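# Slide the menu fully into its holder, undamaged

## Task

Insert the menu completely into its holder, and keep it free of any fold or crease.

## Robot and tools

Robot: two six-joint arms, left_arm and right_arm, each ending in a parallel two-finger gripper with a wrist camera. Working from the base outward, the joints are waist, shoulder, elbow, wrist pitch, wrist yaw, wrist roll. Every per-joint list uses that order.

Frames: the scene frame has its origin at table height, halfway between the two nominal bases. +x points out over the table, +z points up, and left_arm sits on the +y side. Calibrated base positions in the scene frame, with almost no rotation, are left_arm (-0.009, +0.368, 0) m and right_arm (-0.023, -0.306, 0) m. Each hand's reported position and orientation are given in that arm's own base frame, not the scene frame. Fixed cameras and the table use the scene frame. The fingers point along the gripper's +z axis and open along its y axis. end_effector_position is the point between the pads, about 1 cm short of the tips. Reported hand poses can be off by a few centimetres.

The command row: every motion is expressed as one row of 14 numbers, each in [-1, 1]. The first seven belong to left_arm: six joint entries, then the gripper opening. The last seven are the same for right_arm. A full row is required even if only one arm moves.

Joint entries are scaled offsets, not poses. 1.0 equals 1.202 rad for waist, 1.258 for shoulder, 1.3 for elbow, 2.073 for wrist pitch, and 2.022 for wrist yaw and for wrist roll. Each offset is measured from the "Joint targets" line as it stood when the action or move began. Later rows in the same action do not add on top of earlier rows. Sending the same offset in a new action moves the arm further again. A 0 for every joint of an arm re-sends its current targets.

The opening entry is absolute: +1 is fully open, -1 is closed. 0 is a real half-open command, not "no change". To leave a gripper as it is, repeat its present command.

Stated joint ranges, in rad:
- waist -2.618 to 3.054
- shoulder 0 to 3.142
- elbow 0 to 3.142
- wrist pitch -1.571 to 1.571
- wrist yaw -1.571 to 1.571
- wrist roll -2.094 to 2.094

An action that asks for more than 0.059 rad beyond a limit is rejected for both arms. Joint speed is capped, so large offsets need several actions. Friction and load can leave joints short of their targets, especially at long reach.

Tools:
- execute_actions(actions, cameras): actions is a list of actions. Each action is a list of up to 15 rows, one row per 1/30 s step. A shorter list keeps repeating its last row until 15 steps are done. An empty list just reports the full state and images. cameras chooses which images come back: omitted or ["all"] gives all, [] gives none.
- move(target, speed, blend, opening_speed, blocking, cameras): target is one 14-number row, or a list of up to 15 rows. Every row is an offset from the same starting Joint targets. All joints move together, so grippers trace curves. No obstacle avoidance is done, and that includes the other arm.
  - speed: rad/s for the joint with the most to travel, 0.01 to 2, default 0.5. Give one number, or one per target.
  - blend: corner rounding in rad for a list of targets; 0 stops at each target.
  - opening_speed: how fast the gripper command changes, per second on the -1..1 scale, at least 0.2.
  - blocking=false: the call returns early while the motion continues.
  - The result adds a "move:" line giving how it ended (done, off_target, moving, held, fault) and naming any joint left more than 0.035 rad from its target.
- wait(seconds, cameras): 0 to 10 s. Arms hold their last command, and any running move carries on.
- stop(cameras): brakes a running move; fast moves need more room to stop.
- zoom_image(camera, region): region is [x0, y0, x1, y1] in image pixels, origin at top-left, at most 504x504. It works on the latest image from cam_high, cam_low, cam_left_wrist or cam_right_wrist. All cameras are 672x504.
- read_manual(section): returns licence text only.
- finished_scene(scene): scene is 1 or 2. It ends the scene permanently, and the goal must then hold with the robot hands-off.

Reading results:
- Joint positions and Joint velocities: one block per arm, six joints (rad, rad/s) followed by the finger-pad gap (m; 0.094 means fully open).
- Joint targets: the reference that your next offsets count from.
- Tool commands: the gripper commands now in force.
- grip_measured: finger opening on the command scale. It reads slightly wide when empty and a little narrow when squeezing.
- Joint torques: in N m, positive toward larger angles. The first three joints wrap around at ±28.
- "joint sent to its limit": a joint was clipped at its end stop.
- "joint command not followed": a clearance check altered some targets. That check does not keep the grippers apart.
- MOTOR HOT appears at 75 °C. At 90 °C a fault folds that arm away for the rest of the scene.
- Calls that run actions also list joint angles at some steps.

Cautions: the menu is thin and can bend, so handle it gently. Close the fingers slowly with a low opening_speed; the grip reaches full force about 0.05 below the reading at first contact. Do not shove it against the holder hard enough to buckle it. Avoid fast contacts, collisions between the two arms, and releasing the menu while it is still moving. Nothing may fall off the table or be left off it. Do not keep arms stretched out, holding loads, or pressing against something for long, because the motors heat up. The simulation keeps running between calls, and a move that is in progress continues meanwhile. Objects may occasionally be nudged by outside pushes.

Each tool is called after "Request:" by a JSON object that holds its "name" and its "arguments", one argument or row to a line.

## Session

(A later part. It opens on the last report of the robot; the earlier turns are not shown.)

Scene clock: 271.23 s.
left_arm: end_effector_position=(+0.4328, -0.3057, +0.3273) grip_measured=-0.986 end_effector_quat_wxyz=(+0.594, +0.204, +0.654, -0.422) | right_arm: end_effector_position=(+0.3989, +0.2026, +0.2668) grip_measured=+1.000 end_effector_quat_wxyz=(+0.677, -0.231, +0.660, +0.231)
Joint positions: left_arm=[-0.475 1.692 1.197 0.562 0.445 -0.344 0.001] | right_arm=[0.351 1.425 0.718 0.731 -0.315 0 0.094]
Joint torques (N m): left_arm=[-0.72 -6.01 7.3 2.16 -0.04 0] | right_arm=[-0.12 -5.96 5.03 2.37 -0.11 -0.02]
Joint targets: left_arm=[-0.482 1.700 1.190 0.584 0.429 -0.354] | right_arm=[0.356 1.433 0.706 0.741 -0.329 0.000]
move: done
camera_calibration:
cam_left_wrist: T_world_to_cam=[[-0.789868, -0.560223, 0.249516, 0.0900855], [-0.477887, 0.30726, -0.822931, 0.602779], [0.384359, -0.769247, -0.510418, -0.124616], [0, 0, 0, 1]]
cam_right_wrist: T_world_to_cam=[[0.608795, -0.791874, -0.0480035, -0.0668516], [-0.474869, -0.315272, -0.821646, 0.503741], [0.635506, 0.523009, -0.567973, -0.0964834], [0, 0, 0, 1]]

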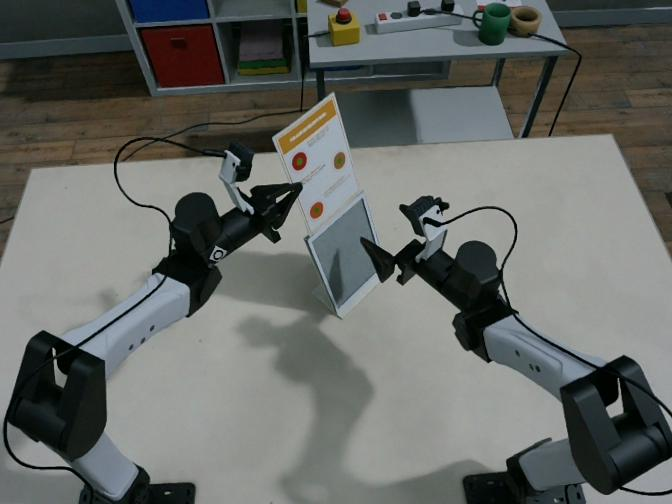

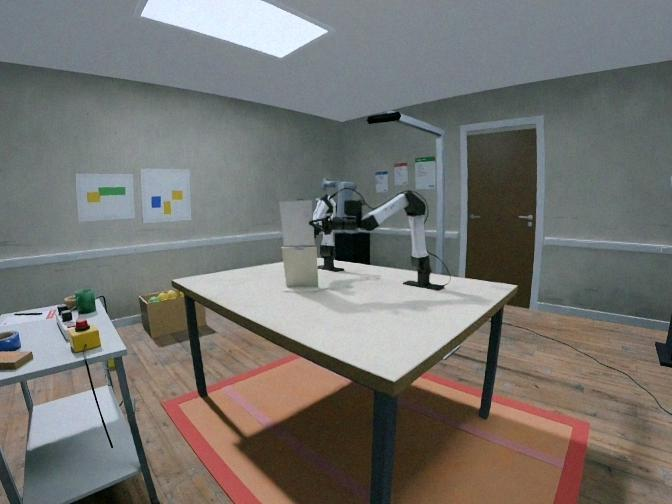

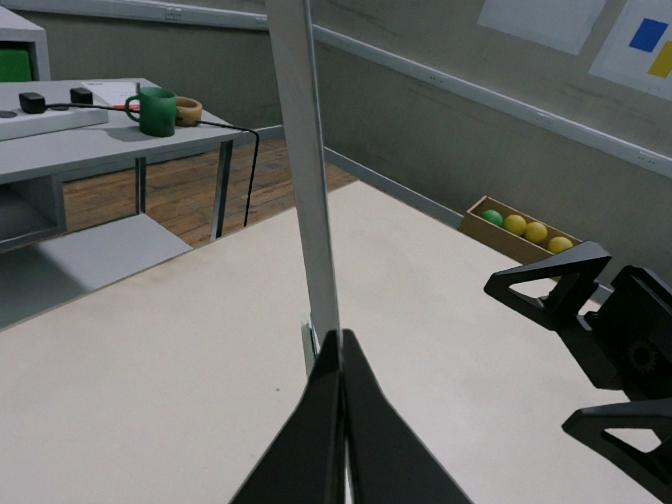

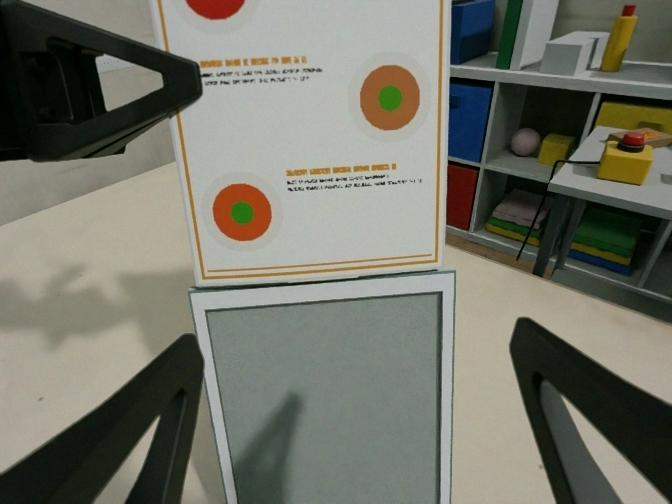

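Request:
{"name": "move", "arguments": {
  "target": [
    [0.0391,-0.0199,0.0654,-0.0212,0.0351,0.0094,-1,0,0,0,0,0,0,1],
    [0.0123,0.0146,0.0054,0.0096,0.0168,-0.003,-1,0,0,0,0,0,0,1]
  ],
  "speed": 0.1
}}

Request:
{"name": "zoom_image", "arguments": {
  "camera": "cam_right_wrist",
  "region": [180, 255, 330, 325]
}}

Request:
{"name": "zoom_image", "arguments": {
  "camera": "cam_right_wrist",
  "region": [330, 255, 480, 325]
}}

Request:
{"name": "zoom_image", "arguments": {
  "camera": "cam_left_wrist",
  "region": [280, 290, 380, 390]
}}

Request:
{"name": "zoom_image", "arguments": {
  "camera": "cam_high",
  "region": [300, 185, 370, 245]
}}

Request:
{"name": "zoom_image", "arguments": {
  "camera": "cam_low",
  "region": [270, 210, 330, 260]
}}

Scene clock: 284.07 s.
left_arm: end_effector_position=(+0.4361, -0.3041, +0.3263) grip_measured=-0.986 end_effector_quat_wxyz=(+0.592, +0.209, +0.650, -0.428) | right_arm: end_effector_position=(+0.3989, +0.2026, +0.2668) grip_measured=+1.000 end_effector_quat_wxyz=(+0.677, -0.231, +0.660, +0.231)
Joint positions: left_arm=[-0.46 1.708 1.203 0.582 0.475 -0.35 0.001] | right_arm=[0.351 1.425 0.718 0.731 -0.315 0 0.094]
Joint torques (N m): left_arm=[-0.69 -5.96 7.39 2.17 -0.03 -0.02] | right_arm=[-0.12 -5.96 5.01 2.37 -0.11 -0.02]
Joint targets: left_arm=[-0.468 1.718 1.197 0.604 0.463 -0.360] | right_arm=[0.356 1.433 0.706 0.741 -0.329 0.000]
move: done
camera_calibration:
cam_left_wrist: T_world_to_cam=[[-0.800266, -0.545445, 0.249125, 0.102959], [-0.468901, 0.310256, -0.826966, 0.601296], [0.373772, -0.778608, -0.504047, -0.125541], [0, 0, 0, 1]]
cam_right_wrist: T_world_to_cam=[[0.608795, -0.791874, -0.0480035, -0.0668516], [-0.474869, -0.315272, -0.821646, 0.503741], [0.635506, 0.523009, -0.567973, -0.0964834], [0, 0, 0, 1]]

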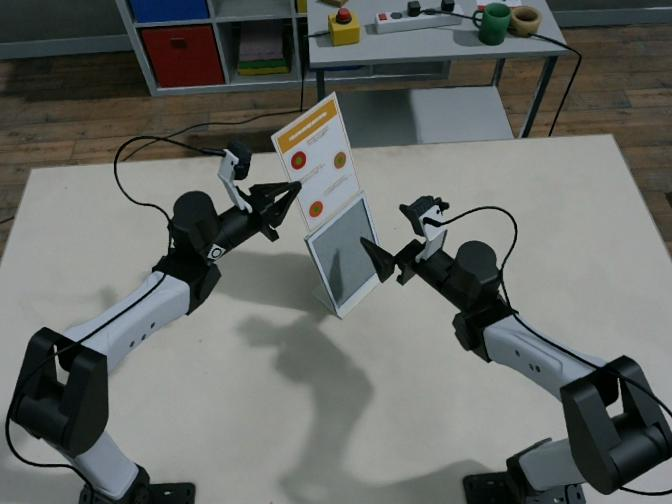

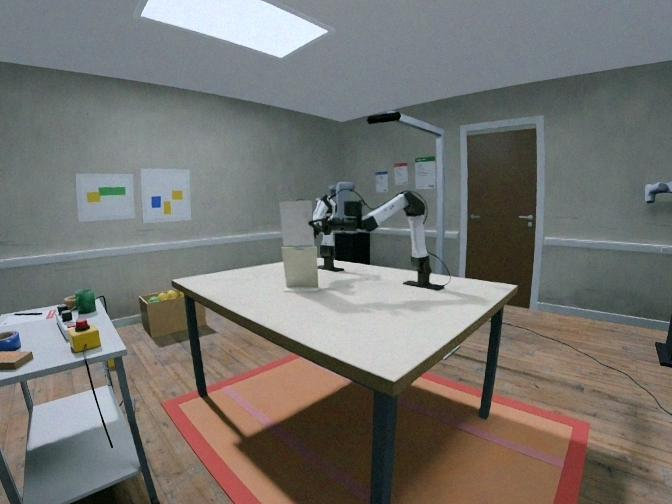

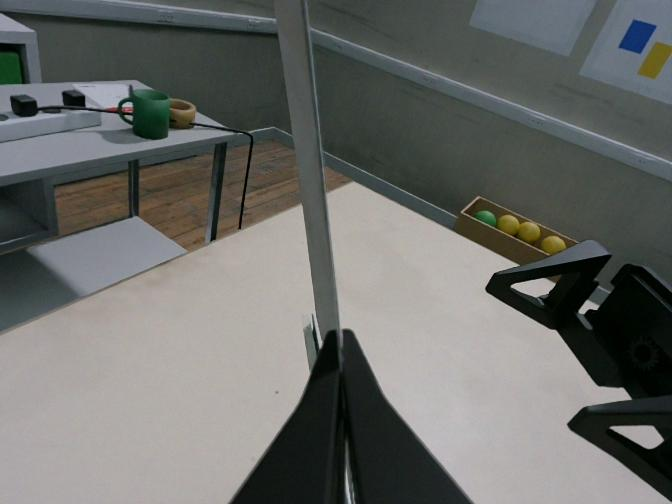

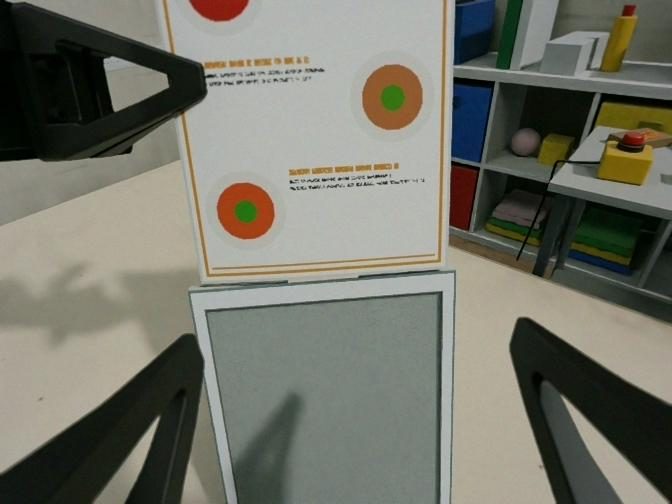

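Scaled by 3.360 from the camera's 672x504 image, which has a finer 960x720 frame.

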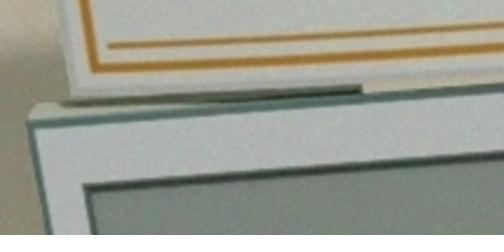

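Scaled by 3.360 from the camera's 672x504 image, which has a finer 960x720 frame.

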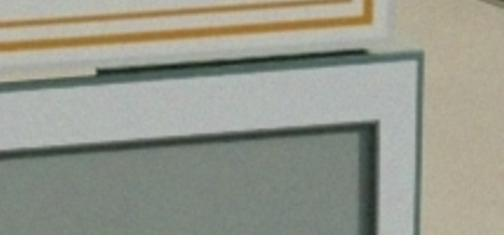

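Scaled by 5.040 from the camera's 672x504 image, which has a finer 960x720 frame.

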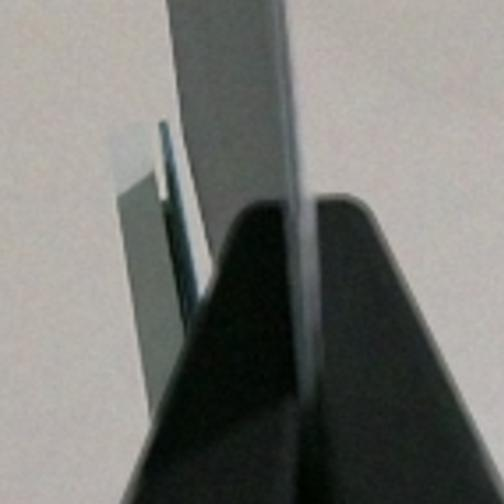

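Scaled by 7.200 from the camera's 672x504 image, which has a finer 960x720 frame.

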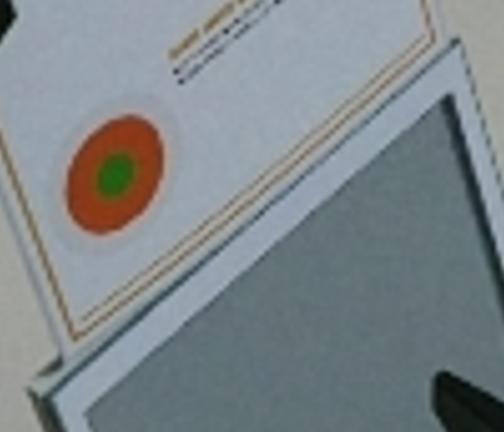

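Scaled by 8.400 from the camera's 672x504 image, which has a finer 960x720 frame.

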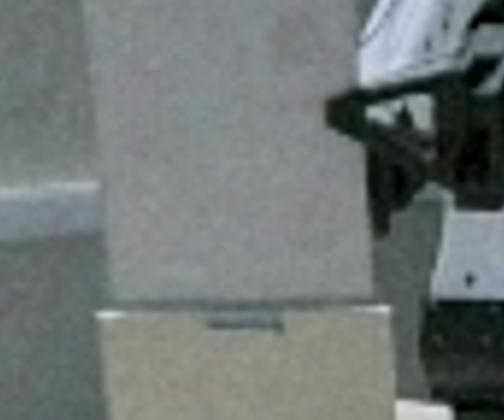

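Request:
{"name": "zoom_image", "arguments": {
  "camera": "cam_left_wrist",
  "region": [295, 305, 335, 365]
}}

Request:
{"name": "zoom_image", "arguments": {
  "camera": "cam_right_wrist",
  "region": [185, 275, 245, 300]
}}

Request:
{"name": "zoom_image", "arguments": {
  "camera": "cam_high",
  "region": [300, 225, 330, 250]
}}

Scaled by 8.400 from the camera's 672x504 image, which has a finer 960x720 frame.

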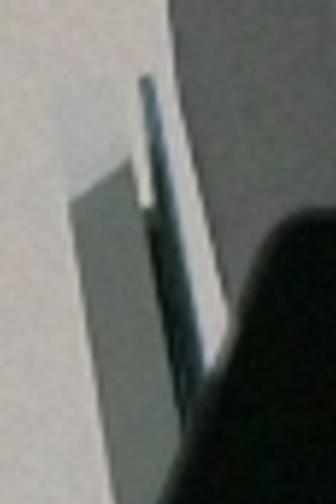

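Scaled by 8.400 from the camera's 672x504 image, which has a finer 960x720 frame.

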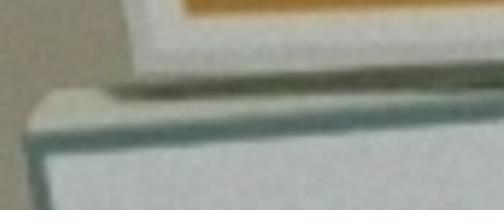

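Scaled by 16.800 from the camera's 672x504 image, which has a finer 960x720 frame.

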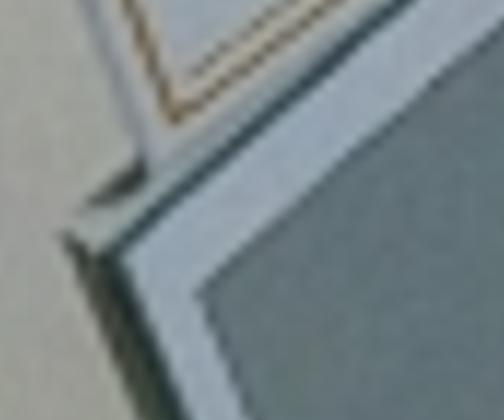

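Request:
{"name": "move", "arguments": {
  "target": [
    [0.0233,-0.0342,0.0254,0.0125,0.0059,0.0049,-1,0,0,0,0,0,0,1],
    [-0.0083,-0.0028,-0.0385,0.0445,-0.0119,-0.0089,-1,0,0,0,0,0,0,1]
  ],
  "speed": 0.1
}}

Request:
{"name": "zoom_image", "arguments": {
  "camera": "cam_right_wrist",
  "region": [180, 255, 330, 325]
}}

Request:
{"name": "zoom_image", "arguments": {
  "camera": "cam_right_wrist",
  "region": [330, 255, 480, 325]
}}

Request:
{"name": "zoom_image", "arguments": {
  "camera": "cam_left_wrist",
  "region": [295, 305, 335, 365]
}}

Request:
{"name": "zoom_image", "arguments": {
  "camera": "cam_high",
  "region": [300, 185, 370, 245]
}}

Request:
{"name": "zoom_image", "arguments": {
  "camera": "cam_right_wrist",
  "region": [185, 275, 245, 300]
}}

Request:
{"name": "zoom_image", "arguments": {
  "camera": "cam_high",
  "region": [300, 225, 330, 250]
}}

Scene clock: 320.23 s.
left_arm: end_effector_position=(+0.4319, -0.3043, +0.3245) grip_measured=-0.986 end_effector_quat_wxyz=(+0.605, +0.202, +0.637, -0.433) | right_arm: end_effector_position=(+0.3989, +0.2026, +0.2668) grip_measured=+1.000 end_effector_quat_wxyz=(+0.677, -0.231, +0.660, +0.231)
Joint positions: left_arm=[-0.47 1.708 1.154 0.675 0.454 -0.368 0.001] | right_arm=[0.351 1.425 0.718 0.731 -0.315 0 0.094]
Joint torques (N m): left_arm=[-0.72 -6.16 7.17 2.19 -0.09 -0.02] | right_arm=[-0.1 -5.96 5.03 2.37 -0.12 -0.02]
Joint targets: left_arm=[-0.478 1.715 1.147 0.696 0.439 -0.378] | right_arm=[0.356 1.433 0.706 0.741 -0.329 0.000]
move: done
camera_calibration:
cam_left_wrist: T_world_to_cam=[[-0.801009, -0.545009, 0.247687, 0.100936], [-0.451916, 0.279138, -0.847263, 0.587691], [0.392627, -0.790599, -0.46989, -0.14787], [0, 0, 0, 1]]
cam_right_wrist: T_world_to_cam=[[0.608795, -0.791874, -0.0480035, -0.0668516], [-0.474869, -0.315272, -0.821646, 0.503741], [0.635506, 0.523009, -0.567973, -0.0964834], [0, 0, 0, 1]]

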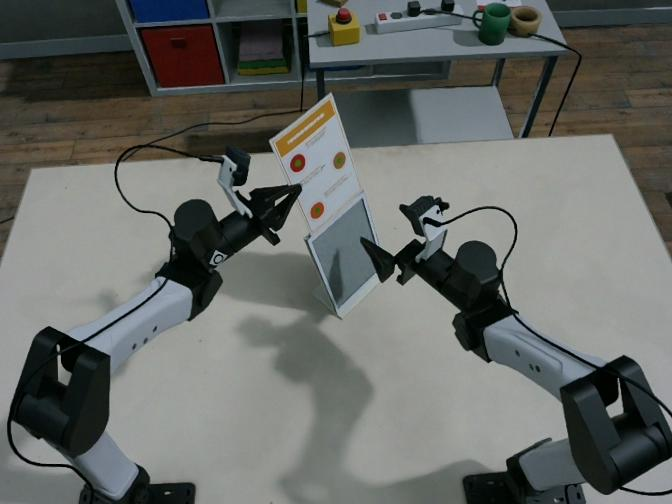

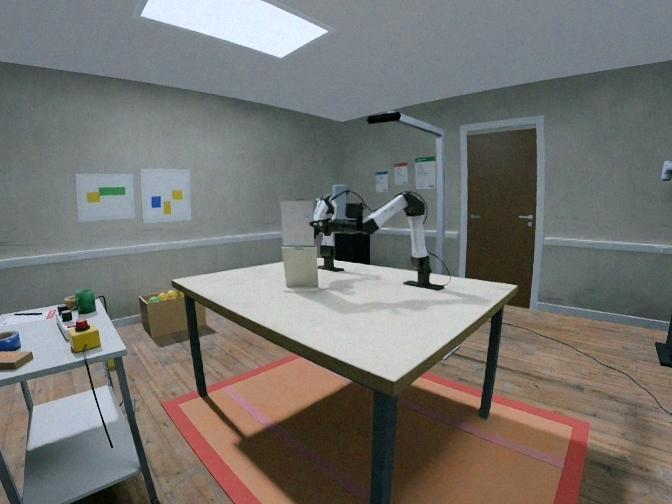

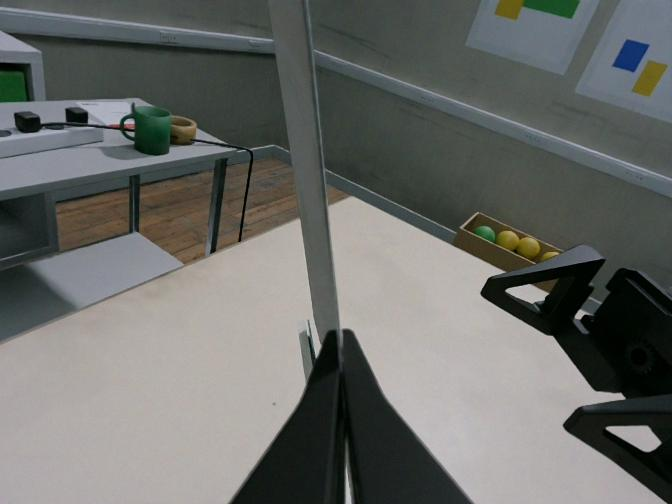

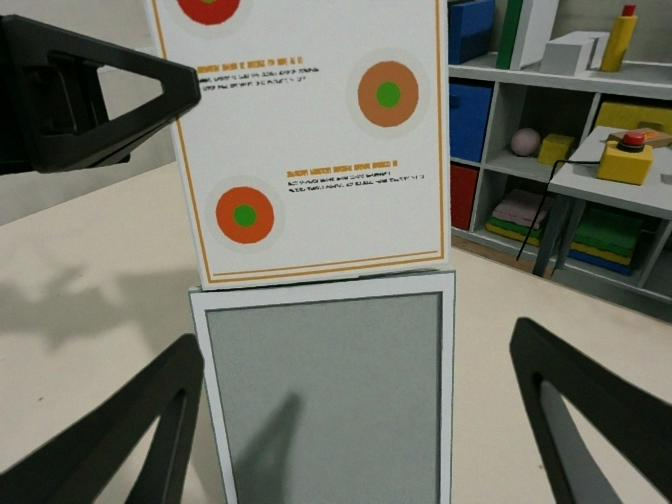

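Scaled by 3.360 from the camera's 672x504 image, which has a finer 960x720 frame.

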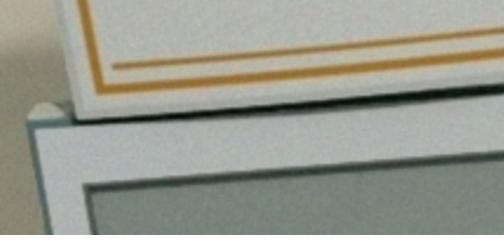

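Scaled by 3.360 from the camera's 672x504 image, which has a finer 960x720 frame.

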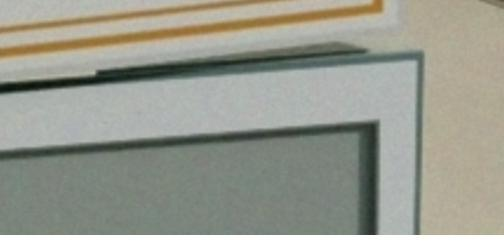

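Scaled by 8.400 from the camera's 672x504 image, which has a finer 960x720 frame.

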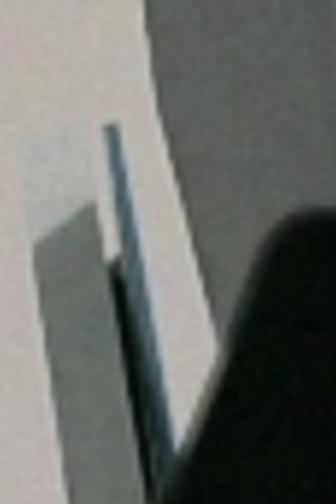

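Scaled by 7.200 from the camera's 672x504 image, which has a finer 960x720 frame.

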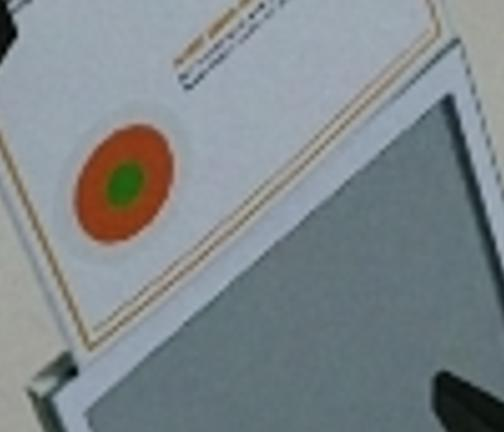

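Scaled by 8.400 from the camera's 672x504 image, which has a finer 960x720 frame.

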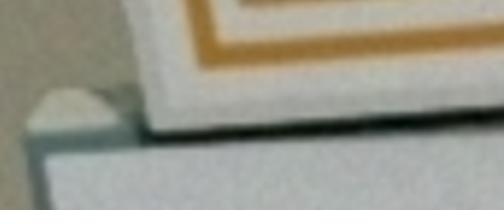

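Scaled by 16.800 from the camera's 672x504 image, which has a finer 960x720 frame.

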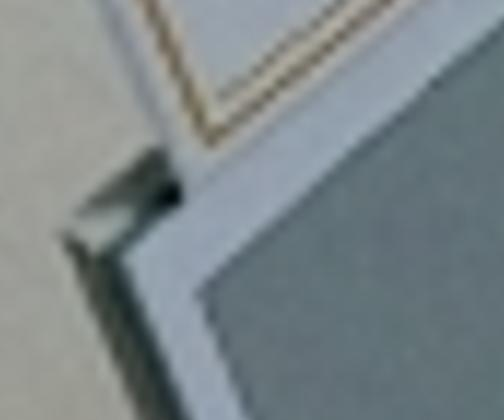

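Request:
{"name": "move", "arguments": {
  "target": [
    [0.0333,-0.0318,0.0654,-0.0338,0.0198,0.0099,-1,0,0,0,0,0,0,1],
    [0.0054,0.0028,0.0042,-0.0016,0.004,0,-1,0,0,0,0,0,0,1]
  ],
  "speed": 0.1
}}

Request:
{"name": "zoom_image", "arguments": {
  "camera": "cam_right_wrist",
  "region": [180, 255, 330, 325]
}}

Request:
{"name": "zoom_image", "arguments": {
  "camera": "cam_right_wrist",
  "region": [330, 255, 480, 325]
}}

Request:
{"name": "zoom_image", "arguments": {
  "camera": "cam_left_wrist",
  "region": [295, 305, 335, 365]
}}

Request:
{"name": "zoom_image", "arguments": {
  "camera": "cam_high",
  "region": [300, 185, 370, 245]
}}

Request:
{"name": "zoom_image", "arguments": {
  "camera": "cam_right_wrist",
  "region": [185, 275, 245, 300]
}}

Request:
{"name": "zoom_image", "arguments": {
  "camera": "cam_high",
  "region": [300, 225, 330, 250]
}}

Scene clock: 335.67 s.
left_arm: end_effector_position=(+0.4336, -0.3021, +0.3261) grip_measured=-0.986 end_effector_quat_wxyz=(+0.606, +0.201, +0.636, -0.433) | right_arm: end_effector_position=(+0.3989, +0.2026, +0.2668) grip_measured=+1.000 end_effector_quat_wxyz=(+0.677, -0.231, +0.660, +0.231)
Joint positions: left_arm=[-0.464 1.708 1.159 0.671 0.459 -0.369 0.001] | right_arm=[0.351 1.425 0.718 0.731 -0.315 0 0.094]
Joint torques (N m): left_arm=[-0.68 -5.9 7.17 2.1 -0.04 0] | right_arm=[-0.1 -5.96 5.01 2.37 -0.11 -0.02]
Heat: left arm: 57 °C; right arm: 40 °C.
Joint targets: left_arm=[-0.471 1.718 1.152 0.693 0.447 -0.378] | right_arm=[0.356 1.433 0.706 0.741 -0.329 0.000]
move: done
camera_calibration:
cam_left_wrist: T_world_to_cam=[[-0.800328, -0.546294, 0.247057, 0.102557], [-0.451292, 0.277603, -0.848099, 0.588792], [0.394727, -0.790252, -0.468712, -0.147212], [0, 0, 0, 1]]
cam_right_wrist: T_world_to_cam=[[0.608795, -0.791874, -0.0480035, -0.0668516], [-0.474869, -0.315272, -0.821646, 0.503741], [0.635506, 0.523009, -0.567973, -0.0964834], [0, 0, 0, 1]]

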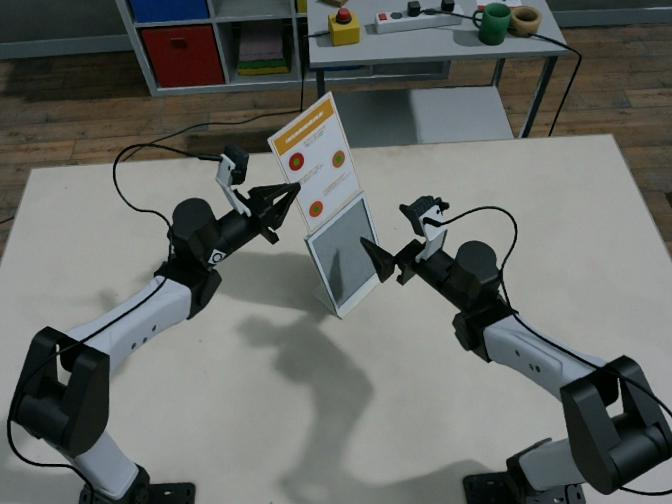

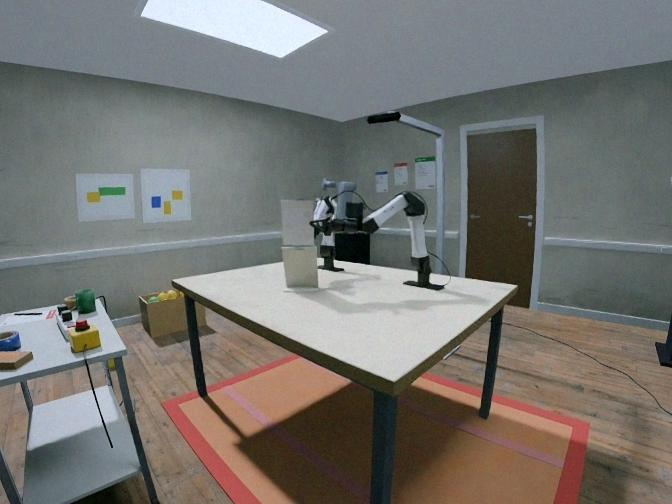

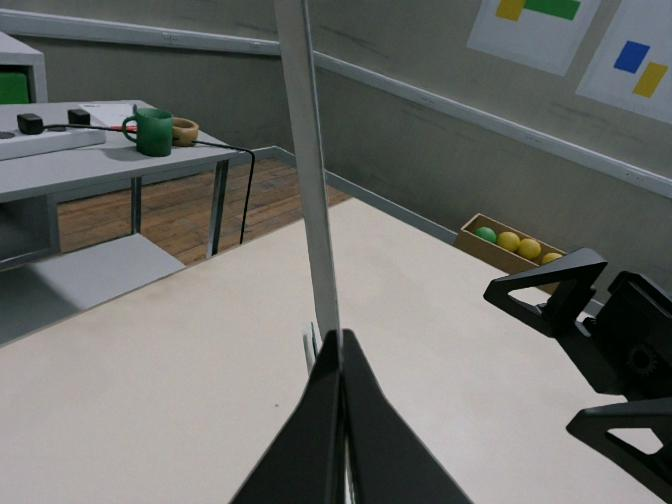

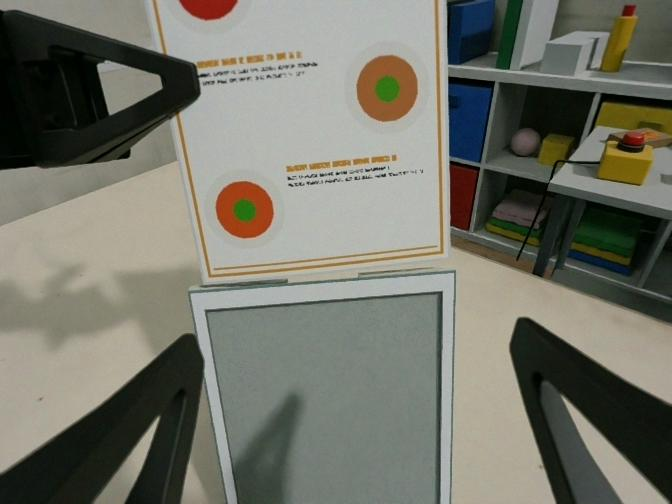

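Scaled by 3.360 from the camera's 672x504 image, which has a finer 960x720 frame.

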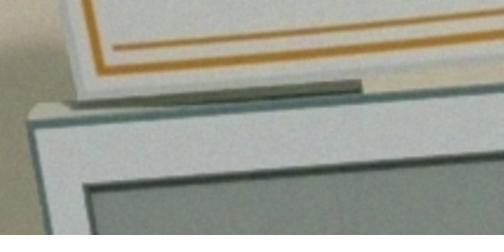

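Scaled by 3.360 from the camera's 672x504 image, which has a finer 960x720 frame.

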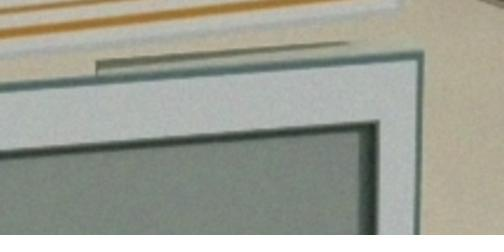

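Scaled by 8.400 from the camera's 672x504 image, which has a finer 960x720 frame.

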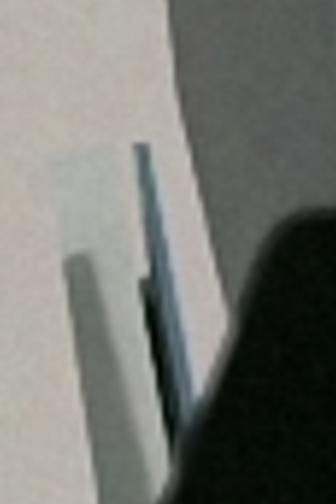

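Scaled by 7.200 from the camera's 672x504 image, which has a finer 960x720 frame.

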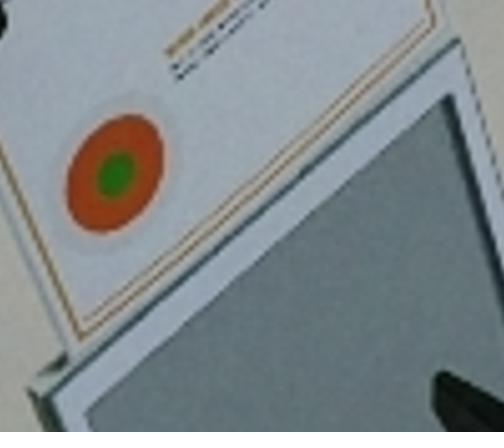

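Scaled by 8.400 from the camera's 672x504 image, which has a finer 960x720 frame.

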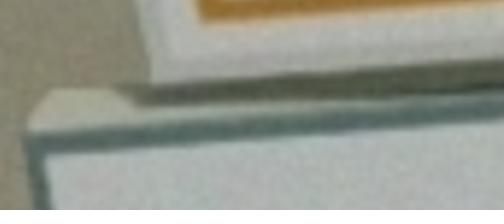

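Scaled by 16.800 from the camera's 672x504 image, which has a finer 960x720 frame.

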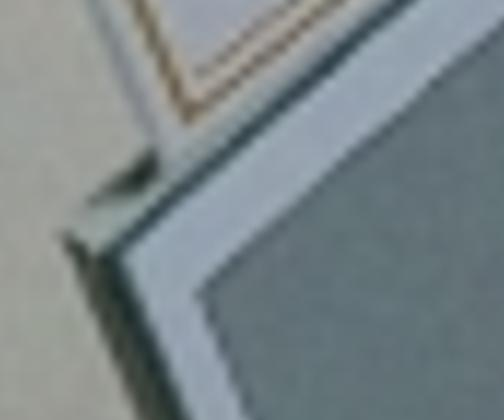

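Request:
{"name": "zoom_image", "arguments": {
  "camera": "cam_left_wrist",
  "region": [295, 305, 325, 335]
}}

Request:
{"name": "zoom_image", "arguments": {
  "camera": "cam_right_wrist",
  "region": [400, 255, 460, 285]
}}

Request:
{"name": "zoom_image", "arguments": {
  "camera": "cam_right_wrist",
  "region": [240, 265, 300, 295]
}}

Scaled by 16.800 from the camera's 672x504 image, which has a finer 960x720 frame.

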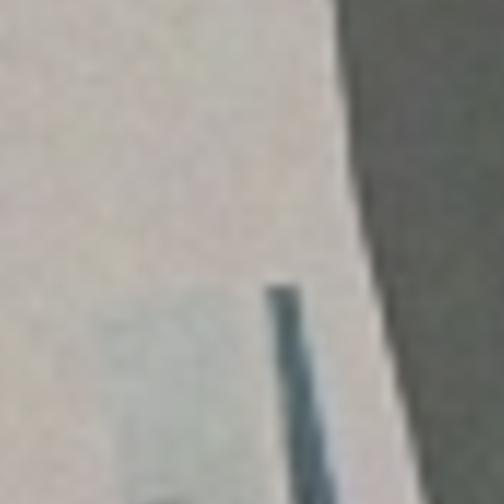

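Scaled by 8.400 from the camera's 672x504 image, which has a finer 960x720 frame.

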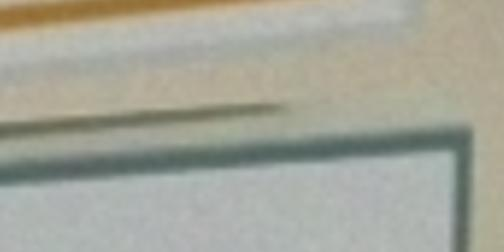

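Scaled by 8.400 from the camera's 672x504 image, which has a finer 960x720 frame.

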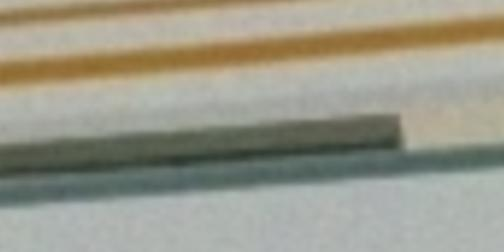

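Request:
{"name": "move", "arguments": {
  "target": [
    [-0.0408,-0.0938,0.0831,-0.0786,-0.043,0.1375,-1,0,0,0,0,0,0,1],
    [-0.0715,-0.0489,-0.0138,-0.0341,-0.0704,0.1153,-1,0,0,0,0,0,0,1]
  ],
  "speed": 0.12
}}

Request:
{"name": "zoom_image", "arguments": {
  "camera": "cam_right_wrist",
  "region": [180, 255, 330, 325]
}}

Request:
{"name": "zoom_image", "arguments": {
  "camera": "cam_right_wrist",
  "region": [330, 255, 480, 325]
}}

Request:
{"name": "zoom_image", "arguments": {
  "camera": "cam_left_wrist",
  "region": [295, 305, 335, 365]
}}

Request:
{"name": "zoom_image", "arguments": {
  "camera": "cam_high",
  "region": [300, 185, 370, 245]
}}

Request:
{"name": "zoom_image", "arguments": {
  "camera": "cam_right_wrist",
  "region": [185, 275, 245, 300]
}}

Request:
{"name": "zoom_image", "arguments": {
  "camera": "cam_high",
  "region": [300, 225, 330, 250]
}}

Scene clock: 365.33 s.
left_arm: end_effector_position=(+0.4152, -0.3171, +0.3321) grip_measured=-0.986 end_effector_quat_wxyz=(+0.652, +0.252, +0.627, -0.346) | right_arm: end_effector_position=(+0.3989, +0.2026, +0.2668) grip_measured=+1.000 end_effector_quat_wxyz=(+0.677, -0.231, +0.660, +0.231)
Joint positions: left_arm=[-0.549 1.647 1.14 0.6 0.32 -0.135 0.001] | right_arm=[0.351 1.425 0.718 0.731 -0.315 0 0.094]
Joint torques (N m): left_arm=[-0.79 -5.57 7.41 2.22 -0.06 -0.02] | right_arm=[-0.08 -5.93 5.01 2.37 -0.11 -0.02]
Joint targets: left_arm=[-0.557 1.657 1.134 0.622 0.305 -0.145] | right_arm=[0.356 1.433 0.706 0.741 -0.329 0.000]
move: done
camera_calibration:
cam_left_wrist: T_world_to_cam=[[-0.777084, -0.627947, 0.0426917, 0.110451], [-0.348176, 0.372379, -0.860295, 0.581006], [0.524322, -0.683385, -0.508006, -0.155901], [0, 0, 0, 1]]
cam_right_wrist: T_world_to_cam=[[0.608795, -0.791874, -0.0480035, -0.0668516], [-0.474869, -0.315272, -0.821646, 0.503741], [0.635506, 0.523009, -0.567973, -0.0964834], [0, 0, 0, 1]]

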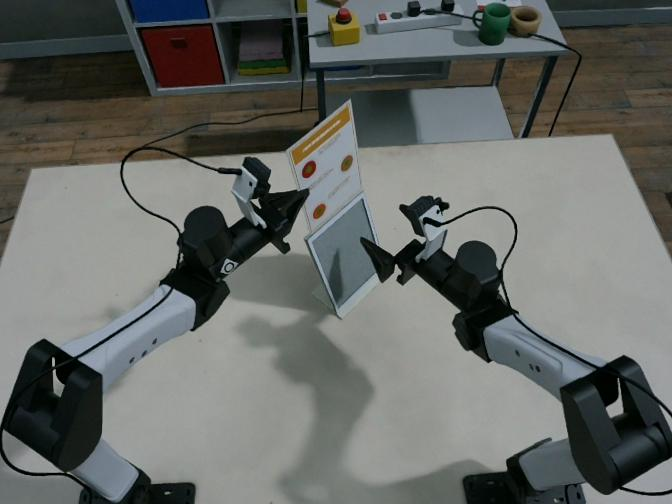

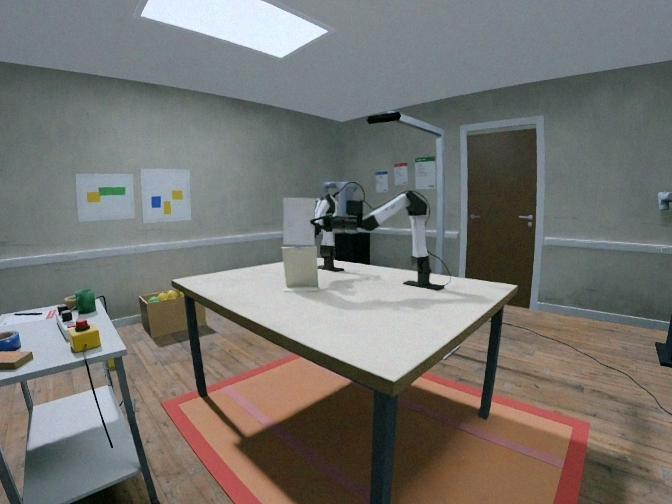

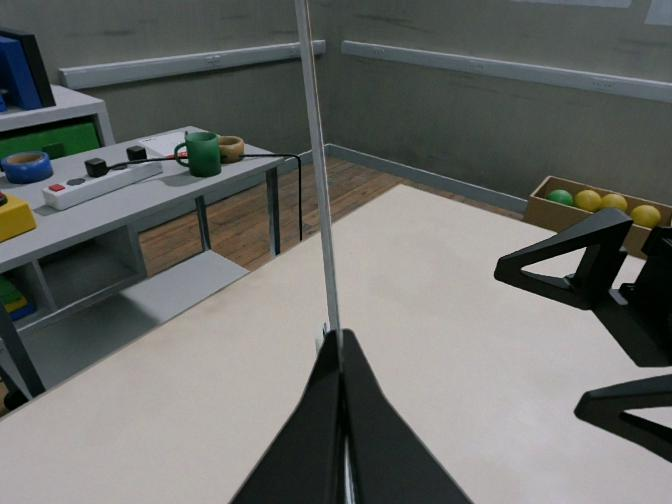

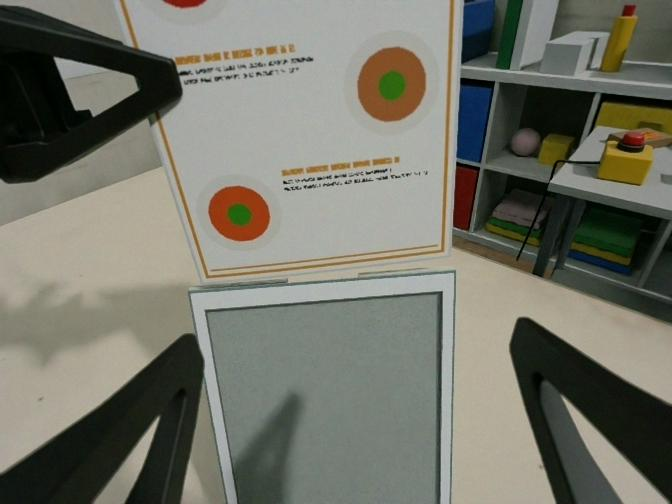

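Scaled by 3.360 from the camera's 672x504 image, which has a finer 960x720 frame.

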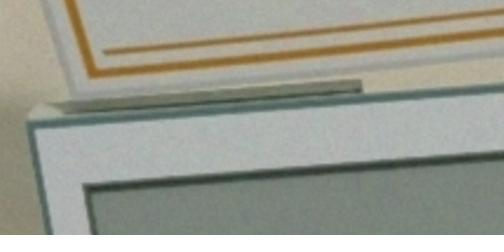

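Scaled by 3.360 from the camera's 672x504 image, which has a finer 960x720 frame.

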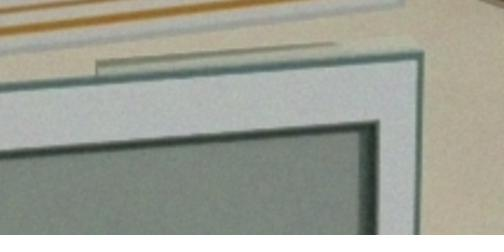

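Scaled by 8.400 from the camera's 672x504 image, which has a finer 960x720 frame.

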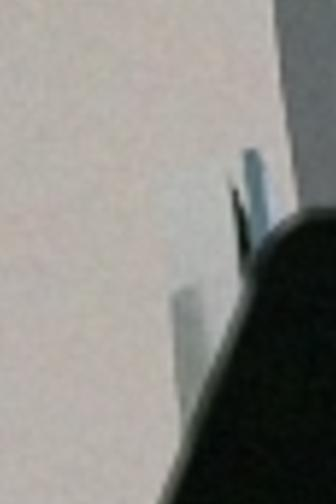

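Scaled by 7.200 from the camera's 672x504 image, which has a finer 960x720 frame.

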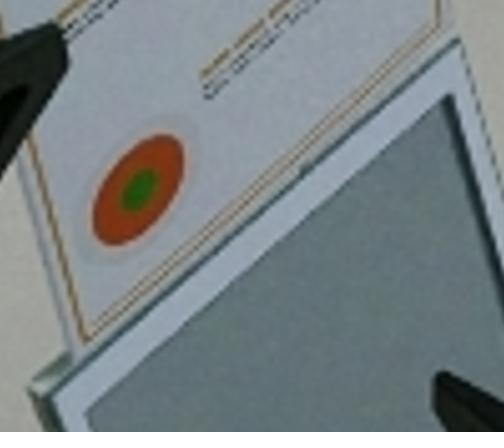

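Scaled by 8.400 from the camera's 672x504 image, which has a finer 960x720 frame.

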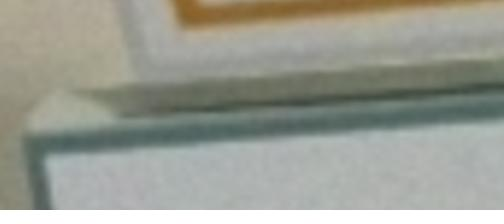

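Scaled by 16.800 from the camera's 672x504 image, which has a finer 960x720 frame.

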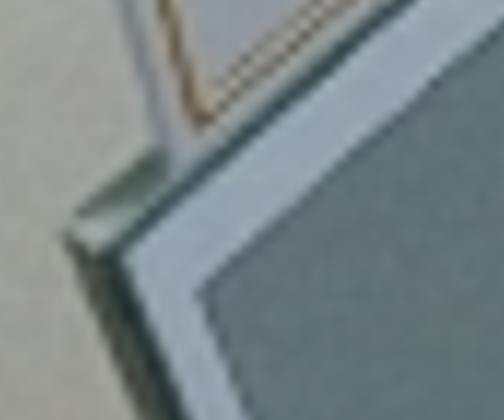

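Request:
{"name": "move", "arguments": {
  "target": [-0.0027,0.0017,-0.0087,0.0065,-0.0016,0,-1,0,0,0,0,0,0,1],
  "speed": 0.05
}}

Request:
{"name": "zoom_image", "arguments": {
  "camera": "cam_right_wrist",
  "region": [180, 255, 330, 325]
}}

Request:
{"name": "zoom_image", "arguments": {
  "camera": "cam_high",
  "region": [300, 185, 370, 245]
}}

Request:
{"name": "zoom_image", "arguments": {
  "camera": "cam_right_wrist",
  "region": [185, 275, 245, 300]
}}

Request:
{"name": "zoom_image", "arguments": {
  "camera": "cam_high",
  "region": [300, 225, 330, 250]
}}

Scene clock: 379.73 s.
left_arm: end_effector_position=(+0.4139, -0.3178, +0.3309) grip_measured=-0.986 end_effector_quat_wxyz=(+0.653, +0.251, +0.625, -0.346) | right_arm: end_effector_position=(+0.3989, +0.2026, +0.2668) grip_measured=+1.000 end_effector_quat_wxyz=(+0.677, -0.231, +0.660, +0.231)
Joint positions: left_arm=[-0.552 1.647 1.131 0.614 0.317 -0.135 0.001] | right_arm=[0.351 1.425 0.718 0.731 -0.315 0 0.094]
Joint torques (N m): left_arm=[-0.79 -5.38 7.23 2.16 -0.07 -0.02] | right_arm=[-0.12 -5.96 5 2.37 -0.12 -0.02]
Joint targets: left_arm=[-0.560 1.659 1.123 0.636 0.301 -0.145] | right_arm=[0.356 1.433 0.706 0.741 -0.329 0.000]
move: done
camera_calibration:
cam_left_wrist: T_world_to_cam=[[-0.777257, -0.627756, 0.0423551, 0.109357], [-0.345711, 0.369858, -0.862374, 0.578641], [0.525695, -0.684929, -0.504497, -0.158541], [0, 0, 0, 1]]
cam_right_wrist: T_world_to_cam=[[0.608795, -0.791874, -0.0480035, -0.0668516], [-0.474869, -0.315272, -0.821646, 0.503741], [0.635506, 0.523009, -0.567973, -0.0964834], [0, 0, 0, 1]]

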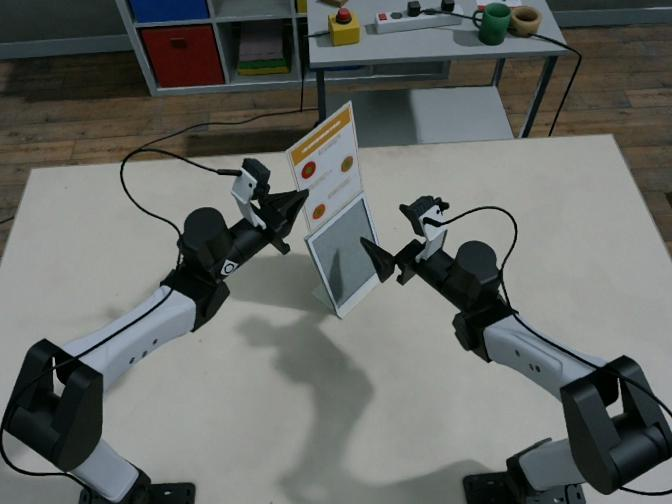

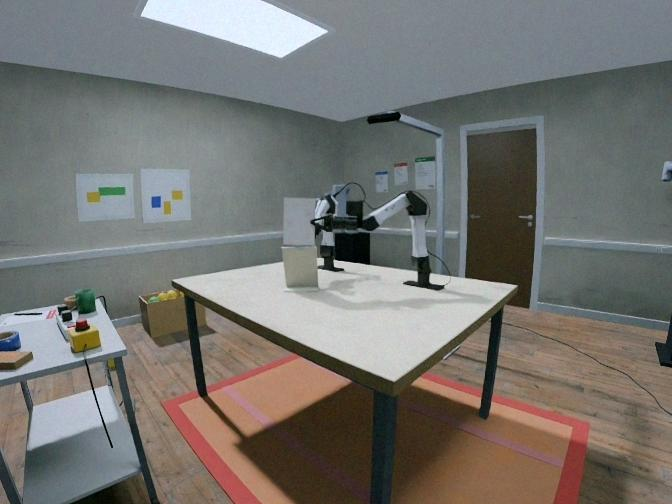

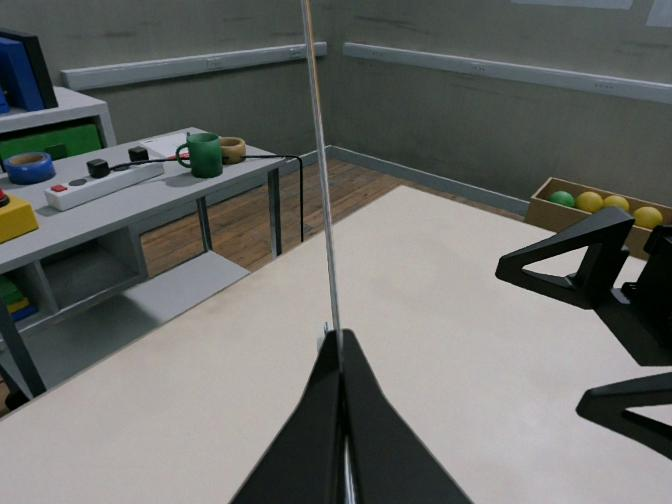

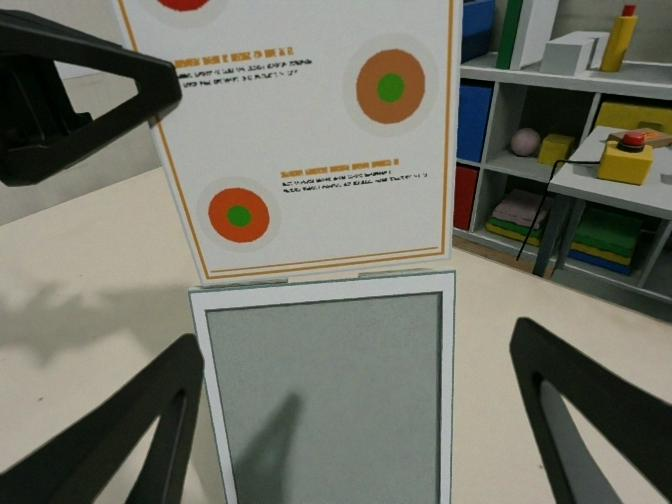

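Scaled by 3.360 from the camera's 672x504 image, which has a finer 960x720 frame.

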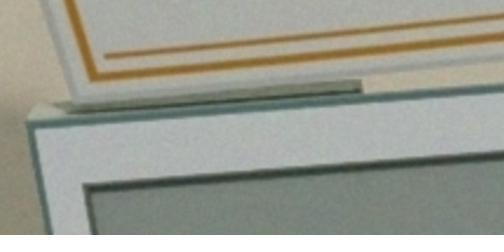

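Scaled by 7.200 from the camera's 672x504 image, which has a finer 960x720 frame.

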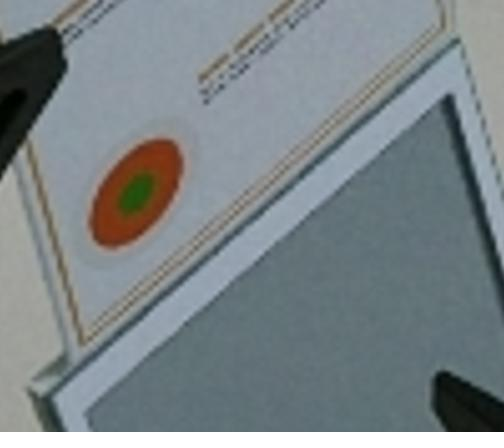

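Scaled by 8.400 from the camera's 672x504 image, which has a finer 960x720 frame.

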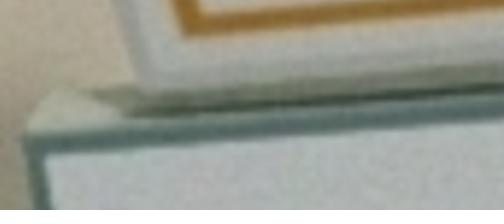

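Scaled by 16.800 from the camera's 672x504 image, which has a finer 960x720 frame.

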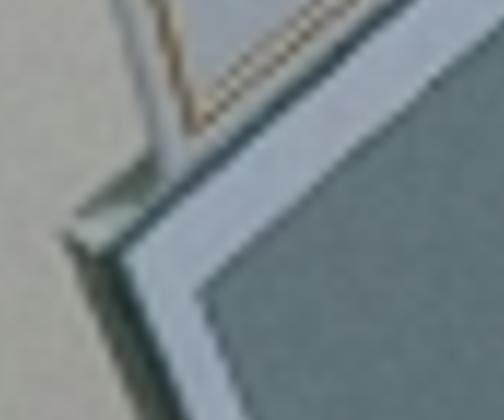

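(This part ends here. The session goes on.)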